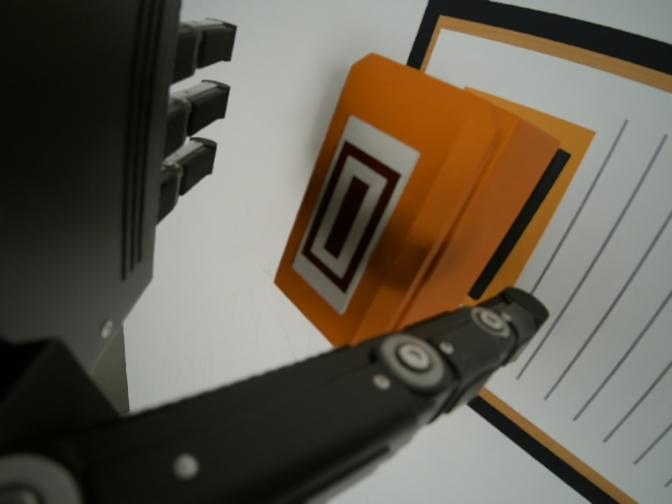

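{"method": "move", "body": {"arm1": {"joints": {"hand_middle": 0.4, "hand_thumb_bend": 0.72, "hand_speed": -0.75, "hand_force_limit": -0.6}}}}

{"method": "move", "body": {"arm1": {"joints": {"hand_middle": 0.2, "hand_thumb_bend": 0.6, "hand_ring": 0.3, "hand_speed": -0.92, "hand_force_limit": -0.6}}, "cameras": ["arm1_cam_wrist"]}}

Scene clock: 968.20 s.
Joint torques (N m): arm1=[1.03 -14.97 10.48 2.54 0.08 -0.11] | arm2=[0.32 -11.46 8.55 1.16 -0.06 0.03] | arm3=[0.26 -1.14 16.85 0.98 0 0.11]
Motor temperatures (°C): arm1=[27 40 49 28 25 25] | arm2=[28 29 43 26 26 24] | arm3=[27 32 64 26 25 26]
Heat: arm1: hottest joint3_rad 49 °C; arm2: hottest joint3_rad 43 °C; arm3: hottest joint3_rad 64 °C.
move: arm1 done
Joint velocities: within noise
arm1.joint_positions: joint1_rad=+1.990 joint2_rad=+1.886 joint3_rad=+1.288 joint4_rad=-0.176 joint5_rad=+0.279 joint6_rad=+0.269 hand_little=+1.000 hand_ring=+1.000 hand_middle=+0.400 hand_index=+1.000 hand_thumb_turn=-1.000 hand_thumb_bend=+0.720 hand_force_limit=-0.600 hand_speed=-0.750
arm1.joint_status: all done
arm1.hand_stopped_by: target,target,target,fault,target,target
arm1.little_load_n: -0.5
arm1.ring_load_n: 0.0
arm1.middle_load_n: 0.0
arm1.index_load_n: -0.5
arm1.thumb_bend_load_n: 0.0
arm1.thumb_turn_load_n: 0.0
arm1.hand: x=+1.3101 y=-1.2428 z=+0.8250 quat_wxyz=(-0.153, +0.343, -0.845, +0.381)
arm1.hand_target: x=+1.3132 y=-1.2507 z=+0.8267 quat_wxyz=(-0.157, +0.340, -0.842, +0.388)
arm1.hand_status: not commanded
arm2, arm3: as last shown
pictures: none

Scene clock: 971.80 s.
Joint torques (N m): arm1=[1.03 -14.97 10.47 2.51 0.09 -0.12] | arm2=[0.32 -11.46 8.58 1.14 -0.06 0.04] | arm3=[0.44 -1.2 16.88 1.01 -0.01 0.1]
Motor temperatures (°C): arm1=[27 39 49 28 25 25] | arm2=[28 29 43 26 26 24] | arm3=[27 32 64 26 25 26]
Heat: arm1: hottest joint3_rad 49 °C; arm2: hottest joint3_rad 43 °C; arm3: hottest joint3_rad 64 °C.
move: arm1 done
Joint velocities: within noise
arm1.joint_positions: joint1_rad=+1.990 joint2_rad=+1.886 joint3_rad=+1.288 joint4_rad=-0.176 joint5_rad=+0.279 joint6_rad=+0.269 hand_little=+1.000 hand_ring=+0.300 hand_middle=+0.200 hand_index=+1.000 hand_thumb_turn=-1.000 hand_thumb_bend=+0.600 hand_force_limit=-0.600 hand_speed=-0.920
arm1.joint_status: all done
arm1.hand_stopped_by: target,target,target,fault,target,target
arm1.little_load_n: 0.0
arm1.ring_load_n: 0.0
arm1.middle_load_n: 0.0
arm1.index_load_n: 0.0
arm1.thumb_bend_load_n: 0.5
arm1.thumb_turn_load_n: 0.5
arm1.hand: x=+1.3101 y=-1.2427 z=+0.8250 quat_wxyz=(-0.153, +0.343, -0.845, +0.381)
arm1.hand_target: x=+1.3132 y=-1.2507 z=+0.8267 quat_wxyz=(-0.157, +0.340, -0.842, +0.388)
arm1.hand_status: not commanded
arm2, arm3: as last shown
arm3.ring_load_n: -0.5
arm1_cam_wrist: T_world_to_cam=[[-0.6515, 0.2439, -0.71837, 1.74928], [0.21021, 0.96787, 0.13797, 0.81265], [0.72894, -0.06112, -0.68184, -0.34777]] pos_world=[1.22233, -1.23446, 0.90739]

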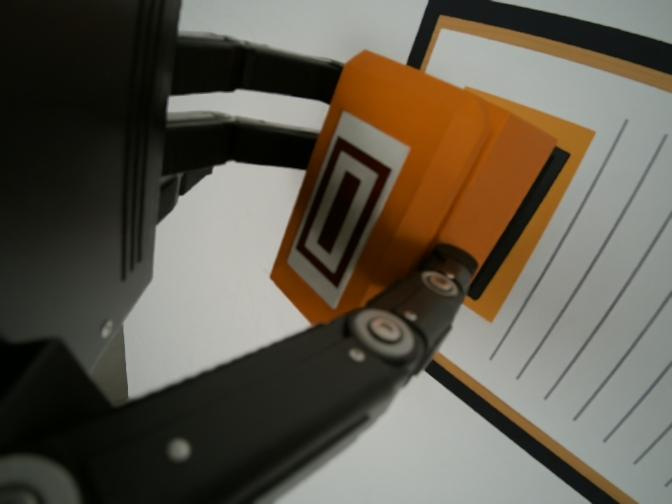

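{"method": "move", "body": {"arm1": {"joints": {"hand_thumb_bend": 0.625, "hand_speed": -0.92}}, "cameras": ["arm1_cam_wrist"]}}

Scene clock: 973.53 s.
Joint torques (N m): arm1=[1.08 -14.97 10.47 2.48 0.09 -0.11] | arm2=[0.32 -11.46 8.57 1.14 -0.06 0.03] | arm3=[0.32 -1.03 16.83 0.99 -0.01 0.1]
Motor temperatures (°C): arm1=[27 39 49 28 25 25] | arm2=[28 29 43 26 26 24] | arm3=[27 32 64 26 25 26]
Heat: arm1: hottest joint3_rad 49 °C; arm2: hottest joint3_rad 43 °C; arm3: hottest joint3_rad 64 °C.
move: arm1 done
Joint velocities: within noise
arm1.joint_positions: joint1_rad=+1.990 joint2_rad=+1.886 joint3_rad=+1.288 joint4_rad=-0.176 joint5_rad=+0.279 joint6_rad=+0.269 hand_little=+1.000 hand_ring=+0.300 hand_middle=+0.200 hand_index=+1.000 hand_thumb_turn=-1.000 hand_thumb_bend=+0.626 hand_force_limit=-0.600 hand_speed=-0.920
arm1.joint_status: all done
arm1.hand_stopped_by: target,target,target,fault,target,target
arm1.little_load_n: 0.0
arm1.ring_load_n: 0.5
arm1.middle_load_n: 0.0
arm1.index_load_n: 0.0
arm1.thumb_bend_load_n: 0.5
arm1.thumb_turn_load_n: 0.0
arm1.hand: x=+1.3101 y=-1.2427 z=+0.8250 quat_wxyz=(-0.153, +0.343, -0.845, +0.381)
arm1.hand_target: x=+1.3132 y=-1.2507 z=+0.8267 quat_wxyz=(-0.157, +0.340, -0.842, +0.388)
arm1.hand_status: not commanded
arm2, arm3: as last shown
arm3.ring_load_n: 0.0
arm3.index_load_n: -0.5
arm1_cam_wrist: T_world_to_cam=[[-0.6515, 0.2439, -0.71837, 1.74928], [0.21021, 0.96787, 0.13797, 0.81265], [0.72894, -0.06112, -0.68184, -0.34777]] pos_world=[1.22233, -1.23446, 0.90739]

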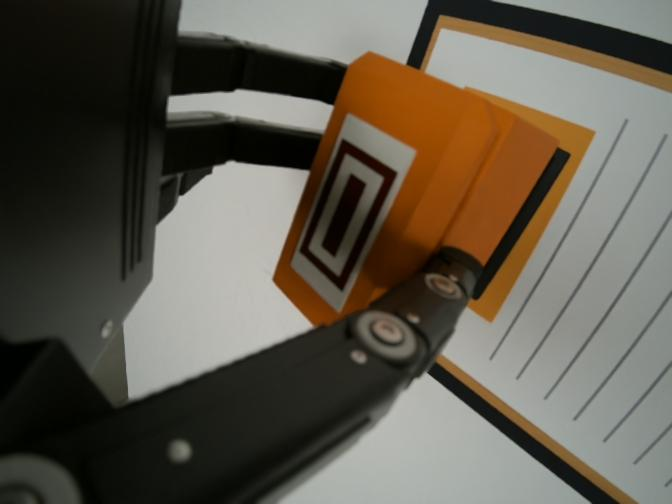

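{"method": "move", "body": {"arm1": {"joints": {"hand_middle": -0.05, "hand_ring": 0.15, "hand_speed": -0.94, "hand_force_limit": -0.7}}, "cameras": ["arm1_cam_wrist"]}}

Scene clock: 975.80 s.
Joint torques (N m): arm1=[0.97 -15.09 10.45 2.5 0.1 -0.12] | arm2=[0.32 -11.46 8.57 1.14 -0.06 0.03] | arm3=[0.38 -1.08 16.83 0.98 0 0.1]
Motor temperatures (°C): arm1=[27 39 49 28 25 25] | arm2=[28 29 43 26 26 24] | arm3=[27 32 64 26 25 26]
Heat: arm1: hottest joint3_rad 49 °C; arm2: hottest joint3_rad 43 °C; arm3: hottest joint3_rad 64 °C.
move: arm1 off_target
Joint velocities: within noise
arm1.joint_positions: joint1_rad=+1.990 joint2_rad=+1.886 joint3_rad=+1.288 joint4_rad=-0.176 joint5_rad=+0.279 joint6_rad=+0.269 hand_little=+1.000 hand_ring=+0.150 hand_middle=+0.128 hand_index=+1.000 hand_thumb_turn=-1.000 hand_thumb_bend=+0.627 hand_force_limit=-0.700 hand_speed=-0.940
arm1.joint_status: hand_middle off_target (ended at +0.128, target -0.050); the others done
arm1.hand_stopped_by: target,target,force,fault,target,target
arm1.little_load_n: -0.5
arm1.ring_load_n: 0.0
arm1.middle_load_n: 2.0
arm1.index_load_n: 0.0
arm1.thumb_bend_load_n: 2.5
arm1.thumb_turn_load_n: 0.5
arm1.hand: x=+1.3101 y=-1.2427 z=+0.8250 quat_wxyz=(-0.153, +0.343, -0.845, +0.381)
arm1.hand_target: x=+1.3132 y=-1.2507 z=+0.8267 quat_wxyz=(-0.157, +0.340, -0.842, +0.388)
arm1.hand_status: not commanded
arm2.joint_positions: joint1_rad=-0.205 joint2_rad=+1.338 joint3_rad=+1.140 joint4_rad=-0.547 joint5_rad=-0.177 joint6_rad=-0.166 hand_little=+1.000 hand_ring=+1.000 hand_middle=+1.000 hand_index=+1.000 hand_thumb_turn=-1.000 hand_thumb_bend=+1.000 hand_force_limit=+0.100 hand_speed=-0.500
arm2.joint_status: not commanded
arm2.hand_stopped_by: target,target,target,target,target,target
arm2.little_load_n: 0.0
arm2.ring_load_n: 0.0
arm2.middle_load_n: 0.0
arm2.index_load_n: 0.0
arm2.thumb_bend_load_n: 0.0
arm2.thumb_turn_load_n: 0.0
arm2.hand: x=+0.3990 y=+0.1900 z=+1.0670 quat_wxyz=(-0.354, +0.808, -0.426, +0.198)
arm2.hand_target: x=+0.3930 y=+0.1909 z=+1.0612 quat_wxyz=(-0.349, +0.810, -0.430, +0.191)
arm2.hand_status: not commanded
arm3.joint_positions: joint1_rad=-0.085 joint2_rad=+0.663 joint3_rad=+0.707 joint4_rad=-0.823 joint5_rad=+0.001 joint6_rad=-0.013 hand_little=+1.000 hand_ring=+1.000 hand_middle=+1.000 hand_index=+1.000 hand_thumb_turn=-1.000 hand_thumb_bend=+1.000 hand_force_limit=+0.100 hand_speed=-0.500
arm3.joint_status: not commanded
arm3.hand_stopped_by: target,target,target,target,target,target
arm3.little_load_n: -0.5
arm3.ring_load_n: 0.0
arm3.middle_load_n: 0.5
arm3.index_load_n: 0.0
arm3.thumb_bend_load_n: 0.0
arm3.thumb_turn_load_n: -0.5
arm3.hand: x=-0.3698 y=+1.1403 z=+1.0649 quat_wxyz=(-0.322, +0.774, -0.502, +0.214)
arm3.hand_target: x=-0.3612 y=+1.1493 z=+1.0994 quat_wxyz=(-0.345, +0.765, -0.496, +0.223)
arm3.hand_status: not commanded
arm1_cam_wrist: T_world_to_cam=[[-0.6515, 0.2439, -0.71837, 1.74928], [0.21021, 0.96787, 0.13797, 0.81265], [0.72894, -0.06112, -0.68184, -0.34777]] pos_world=[1.22233, -1.23446, 0.90739]

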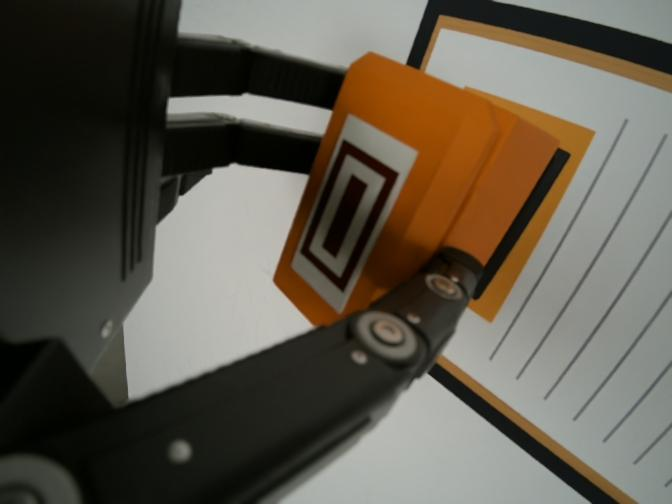

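{"method": "move", "body": {"arm1": {"joints": {"hand_ring": -0.05, "hand_speed": -0.94, "hand_force_limit": -0.7}}}}

{"method": "move", "body": {"arm1": {"joints": {"hand_middle": -0.1, "hand_speed": -0.94, "hand_force_limit": 0.0}}}}

{"method": "move", "body": {"arm1": {"joints": {"hand_ring": -0.1, "hand_speed": -0.94, "hand_force_limit": -0.5}}, "cameras": ["arm1_cam_wrist"]}}

Scene clock: 977.73 s.
Joint torques (N m): arm1=[0.97 -14.97 10.47 2.52 0.11 -0.12] | arm2=[0.26 -11.52 8.55 1.16 -0.06 0.04] | arm3=[0.56 -1.2 16.87 1.02 -0.01 0.11]
Motor temperatures (°C): arm1=[27 39 49 28 25 25] | arm2=[28 29 43 26 26 24] | arm3=[27 32 64 26 25 26]
Heat: arm1: hottest joint3_rad 49 °C; arm2: hottest joint3_rad 43 °C; arm3: hottest joint3_rad 64 °C.
move: arm1 off_target
Joint velocities: within noise
arm1.joint_positions: joint1_rad=+1.990 joint2_rad=+1.886 joint3_rad=+1.288 joint4_rad=-0.176 joint5_rad=+0.278 joint6_rad=+0.269 hand_little=+1.000 hand_ring=+0.089 hand_middle=+0.128 hand_index=+1.000 hand_thumb_turn=-1.000 hand_thumb_bend=+0.627 hand_force_limit=-0.700 hand_speed=-0.940
arm1.joint_status: hand_ring off_target (ended at +0.089, target -0.050); the others done
arm1.hand_stopped_by: target,force,force,fault,target,target
arm1.little_load_n: 0.0
arm1.ring_load_n: 2.5
arm1.middle_load_n: 1.0
arm1.index_load_n: 0.0
arm1.thumb_bend_load_n: 4.0
arm1.thumb_turn_load_n: 2.0
arm1.hand: x=+1.3102 y=-1.2426 z=+0.8250 quat_wxyz=(-0.153, +0.343, -0.845, +0.381)
arm1.hand_target: x=+1.3132 y=-1.2507 z=+0.8267 quat_wxyz=(-0.157, +0.340, -0.842, +0.388)
arm1.hand_status: not commanded
arm2, arm3: as last shown
arm3.little_load_n: 0.0
arm3.middle_load_n: 0.0
arm3.thumb_turn_load_n: 0.0
pictures: none

Scene clock: 978.20 s.
Joint torques (N m): arm1=[1.08 -15.03 10.47 2.48 0.1 -0.11] | arm2=[0.26 -11.46 8.55 1.14 -0.06 0.04] | arm3=[0.5 -1.03 16.84 1.01 0 0.11]
Motor temperatures (°C): arm1=[26 39 49 28 25 25] | arm2=[28 29 43 26 26 24] | arm3=[27 32 64 26 25 26]
Heat: arm1: hottest joint3_rad 49 °C; arm2: hottest joint3_rad 43 °C; arm3: hottest joint3_rad 64 °C.
move: arm1 off_target
Joint velocities: within noise
arm1.joint_positions: joint1_rad=+1.990 joint2_rad=+1.886 joint3_rad=+1.288 joint4_rad=-0.176 joint5_rad=+0.278 joint6_rad=+0.269 hand_little=+1.000 hand_ring=+0.089 hand_middle=+0.113 hand_index=+1.000 hand_thumb_turn=-1.000 hand_thumb_bend=+0.628 hand_force_limit=+0.000 hand_speed=-0.940
arm1.joint_status: hand_middle off_target (ended at +0.113, target -0.100); the others done
arm1.hand_stopped_by: target,force,force,fault,target,target
arm1.little_load_n: 0.0
arm1.ring_load_n: 0.0
arm1.middle_load_n: 6.5
arm1.index_load_n: 0.0
arm1.thumb_bend_load_n: 7.5
arm1.thumb_turn_load_n: 1.0
arm1.hand: x=+1.3102 y=-1.2426 z=+0.8250 quat_wxyz=(-0.153, +0.343, -0.845, +0.381)
arm1.hand_target: x=+1.3132 y=-1.2507 z=+0.8267 quat_wxyz=(-0.157, +0.340, -0.842, +0.388)
arm1.hand_status: not commanded
arm2, arm3: as last shown
pictures: none

Scene clock: 978.63 s.
Joint torques (N m): arm1=[1.03 -15.09 10.5 2.52 0.11 -0.11] | arm2=[0.32 -11.46 8.55 1.14 -0.05 0.03] | arm3=[0.44 -1.14 16.83 0.99 -0.01 0.1]
Motor temperatures (°C): arm1=[26 39 49 28 25 25] | arm2=[28 29 43 26 26 24] | arm3=[27 32 64 26 25 26]
Heat: arm1: hottest joint3_rad 49 °C; arm2: hottest joint3_rad 43 °C; arm3: hottest joint3_rad 64 °C.
move: arm1 off_target
Joint velocities: within noise
arm1.joint_positions: joint1_rad=+1.990 joint2_rad=+1.886 joint3_rad=+1.288 joint4_rad=-0.176 joint5_rad=+0.278 joint6_rad=+0.269 hand_little=+1.000 hand_ring=+0.079 hand_middle=+0.113 hand_index=+1.000 hand_thumb_turn=-1.000 hand_thumb_bend=+0.628 hand_force_limit=-0.500 hand_speed=-0.940
arm1.joint_status: hand_ring off_target (ended at +0.079, target -0.100); the others done
arm1.hand_stopped_by: target,force,force,fault,target,target
arm1.little_load_n: 0.0
arm1.ring_load_n: 3.5
arm1.middle_load_n: 5.0
arm1.index_load_n: 0.0
arm1.thumb_bend_load_n: 9.0
arm1.thumb_turn_load_n: 2.0
arm1.hand: x=+1.3102 y=-1.2426 z=+0.8250 quat_wxyz=(-0.153, +0.343, -0.845, +0.381)
arm1.hand_target: x=+1.3132 y=-1.2507 z=+0.8267 quat_wxyz=(-0.157, +0.340, -0.842, +0.388)
arm1.hand_status: not commanded
arm2, arm3: as last shown
arm1_cam_wrist: T_world_to_cam=[[-0.65145, 0.24392, -0.71841, 1.74925], [0.20999, 0.96789, 0.13821, 0.81264], [0.72905, -0.06082, -0.68175, -0.34761]] pos_world=[1.22233, -1.23436, 0.90739]

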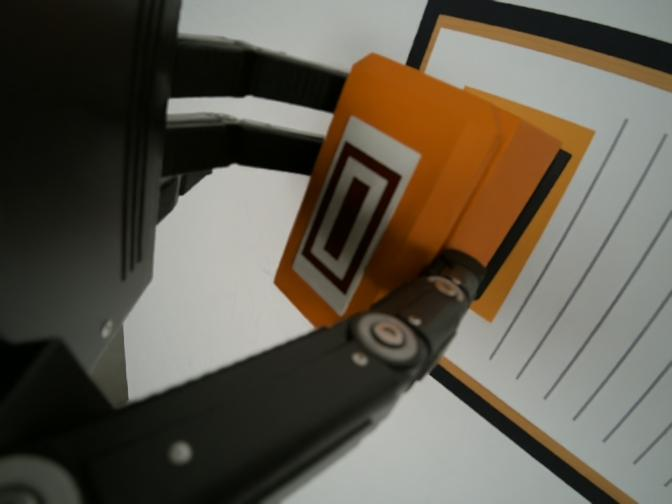

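{"method": "zoom_image", "body": {"camera": "arm1_cam_wrist", "region": [440, 70, 620, 340]}}

Scaled by 1.867 from the camera's image (finer frame: 960x720).

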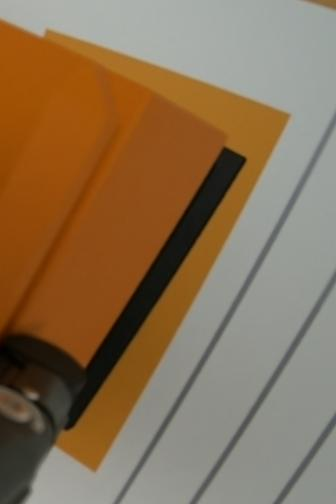

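{"method": "move", "body": {"arm1": {"target": [1.314, -1.249, 0.87, -0.15683, 0.3402, -0.84202, 0.38818], "speed": 0.1}}}

{"method": "move", "body": {"arm1": {"target": [1.320, -1.235, 0.93, -0.17256, 0.37007, -0.82731, 0.38577], "speed": 0.1}, "cameras": ["arm1_cam_wrist"]}}

Scene clock: 984.60 s.
Joint torques (N m): arm1=[1.26 -18.02 14.05 1.36 0.2 -0.1] | arm2=[0.32 -11.46 8.57 1.14 -0.06 0.03] | arm3=[0.5 -1.14 16.83 0.99 -0.01 0.11]
Motor temperatures (°C): arm1=[26 39 49 28 25 25] | arm2=[28 29 43 26 26 24] | arm3=[27 32 64 26 25 26]
Heat: arm1: hottest joint3_rad 49 °C; arm2: hottest joint3_rad 43 °C; arm3: hottest joint3_rad 64 °C.
move: arm1 off_target
Joint velocities: within noise
arm1.joint_positions: joint1_rad=+1.990 joint2_rad=+1.865 joint3_rad=+1.288 joint4_rad=-0.250 joint5_rad=+0.278 joint6_rad=+0.269 hand_little=+1.000 hand_ring=+0.079 hand_middle=+0.113 hand_index=+1.000 hand_thumb_turn=-1.000 hand_thumb_bend=+0.628 hand_force_limit=-0.500 hand_speed=-0.940
arm1.joint_status: not commanded
arm1.hand_stopped_by: target,force,force,fault,target,target
arm1.little_load_n: 0.0
arm1.ring_load_n: 3.0
arm1.middle_load_n: 5.0
arm1.index_load_n: 0.0
arm1.thumb_bend_load_n: 9.0
arm1.thumb_turn_load_n: 2.5
arm1.hand: x=+1.2967 y=-1.2367 z=+0.8275 quat_wxyz=(-0.136, +0.350, -0.852, +0.364)
arm1.hand_target: x=+1.3124 y=-1.2484 z=+0.8702 quat_wxyz=(-0.157, +0.340, -0.842, +0.388)
arm1.hand_status: off_target (0.048 m and 4.0 deg from the pose sent, 0.046 m and 1.1 deg at the start)
arm2, arm3: as last shown
arm2.little_load_n: -0.5
pictures: none

Scene clock: 986.00 s.
Joint torques (N m): arm1=[2.2 -16.85 15.91 1.25 0.08 -0.15] | arm2=[0.32 -11.46 8.55 1.14 -0.06 0.03] | arm3=[0.5 -0.91 16.85 0.99 -0.02 0.1]
Motor temperatures (°C): arm1=[26 40 49 28 25 25] | arm2=[28 29 43 26 26 24] | arm3=[27 32 64 26 25 26]
Heat: arm1: hottest joint3_rad 49 °C; arm2: hottest joint3_rad 43 °C; arm3: hottest joint3_rad 64 °C.
move: arm1 off_target
Joint velocities: within noise
arm1.joint_positions: joint1_rad=+1.990 joint2_rad=+1.784 joint3_rad=+1.342 joint4_rad=-0.366 joint5_rad=+0.237 joint6_rad=+0.227 hand_little=+1.000 hand_ring=+0.079 hand_middle=+0.113 hand_index=+1.000 hand_thumb_turn=-1.000 hand_thumb_bend=+0.628 hand_force_limit=-0.500 hand_speed=-0.940
arm1.joint_status: not commanded
arm1.hand_stopped_by: target,force,force,fault,target,target
arm1.little_load_n: 0.0
arm1.ring_load_n: 3.0
arm1.middle_load_n: 5.0
arm1.index_load_n: 0.0
arm1.thumb_bend_load_n: 9.0
arm1.thumb_turn_load_n: 3.0
arm1.hand: x=+1.2984 y=-1.2299 z=+0.8865 quat_wxyz=(-0.149, +0.374, -0.841, +0.361)
arm1.hand_target: x=+1.3179 y=-1.2342 z=+0.9306 quat_wxyz=(-0.173, +0.370, -0.827, +0.386)
arm1.hand_status: off_target (0.049 m and 4.2 deg from the pose sent, 0.105 m and 6.1 deg at the start)
arm2, arm3: as last shown
arm2.little_load_n: 0.0
arm1_cam_wrist: T_world_to_cam=[[-0.69422, 0.21811, -0.68593, 1.7776], [0.15969, 0.9759, 0.1487, 0.86015], [0.70183, -0.0063, -0.71232, -0.1668]] pos_world=[1.21374, -1.22819, 0.97258]

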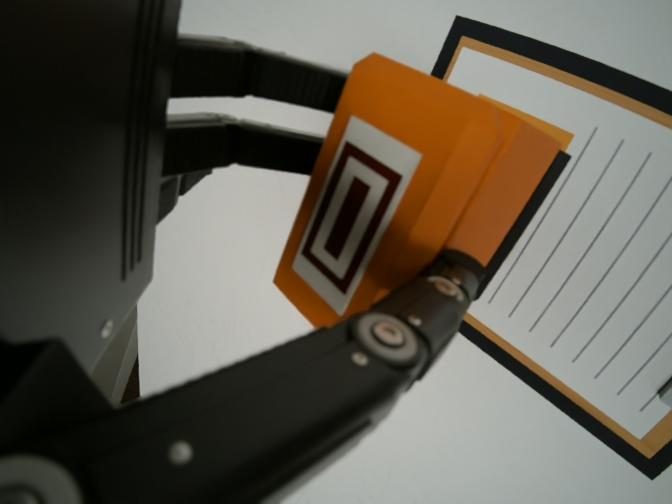

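{"method": "move", "body": {"arm1": {"target": [1.3145, -1.2515, 0.852, -0.17256, 0.37007, -0.82731, 0.38577], "speed": 0.1}, "cameras": ["arm1_cam_wrist"]}}

{"method": "zoom_image", "body": {"camera": "arm1_cam_wrist", "region": [440, 70, 620, 340]}}

Scene clock: 989.13 s.
Joint torques (N m): arm1=[1.2 -16.03 11.38 2.76 0.05 -0.12] | arm2=[0.32 -11.46 8.55 1.14 -0.06 0.03] | arm3=[0.5 -1.14 16.85 0.99 -0.01 0.1]
Motor temperatures (°C): arm1=[26 40 49 28 25 25] | arm2=[28 29 43 26 26 24] | arm3=[27 32 64 26 25 26]
Heat: arm1: hottest joint3_rad 49 °C; arm2: hottest joint3_rad 43 °C; arm3: hottest joint3_rad 64 °C.
move: arm1 off_target
Joint velocities: within noise
arm1.joint_positions: joint1_rad=+1.974 joint2_rad=+1.862 joint3_rad=+1.295 joint4_rad=-0.210 joint5_rad=+0.216 joint6_rad=+0.207 hand_little=+1.000 hand_ring=+0.079 hand_middle=+0.113 hand_index=+1.000 hand_thumb_turn=-1.000 hand_thumb_bend=+0.628 hand_force_limit=-0.500 hand_speed=-0.940
arm1.joint_status: not commanded
arm1.hand_stopped_by: target,force,force,fault,target,target
arm1.little_load_n: 0.0
arm1.ring_load_n: 3.0
arm1.middle_load_n: 5.0
arm1.index_load_n: 0.0
arm1.thumb_bend_load_n: 9.0
arm1.thumb_turn_load_n: 2.5
arm1.hand: x=+1.3054 y=-1.2414 z=+0.8367 quat_wxyz=(-0.161, +0.376, -0.835, +0.369)
arm1.hand_target: x=+1.3139 y=-1.2514 z=+0.8523 quat_wxyz=(-0.172, +0.370, -0.827, +0.386)
arm1.hand_status: off_target (0.020 m and 2.6 deg from the pose sent, 0.044 m and 4.2 deg at the start)
arm2, arm3: as last shown
arm1_cam_wrist: T_world_to_cam=[[-0.67982, 0.20199, -0.70502, 1.72801], [0.14285, 0.97938, 0.14285, 0.90892], [0.71933, -0.0036, -0.69466, -0.24157]] pos_world=[1.21866, -1.24008, 0.92063]

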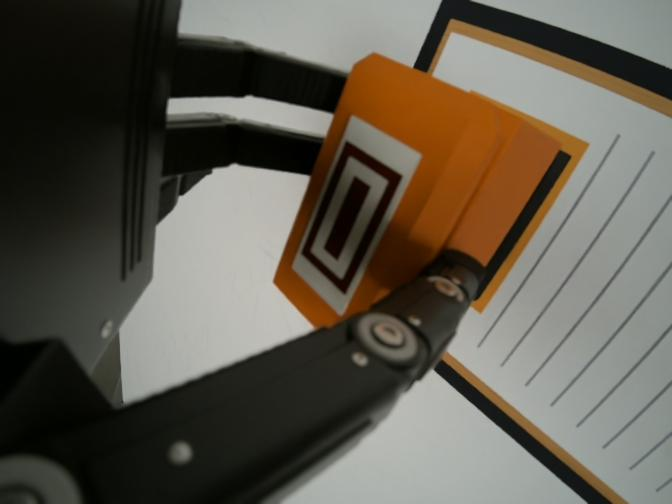

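Scaled by 1.867 from the camera's image (finer frame: 960x720).

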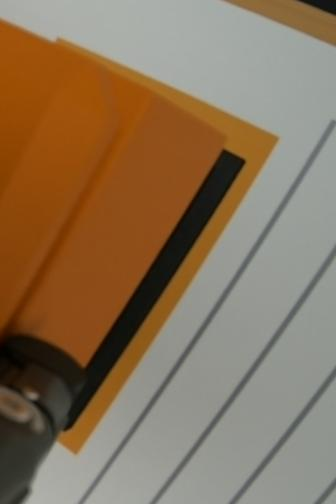

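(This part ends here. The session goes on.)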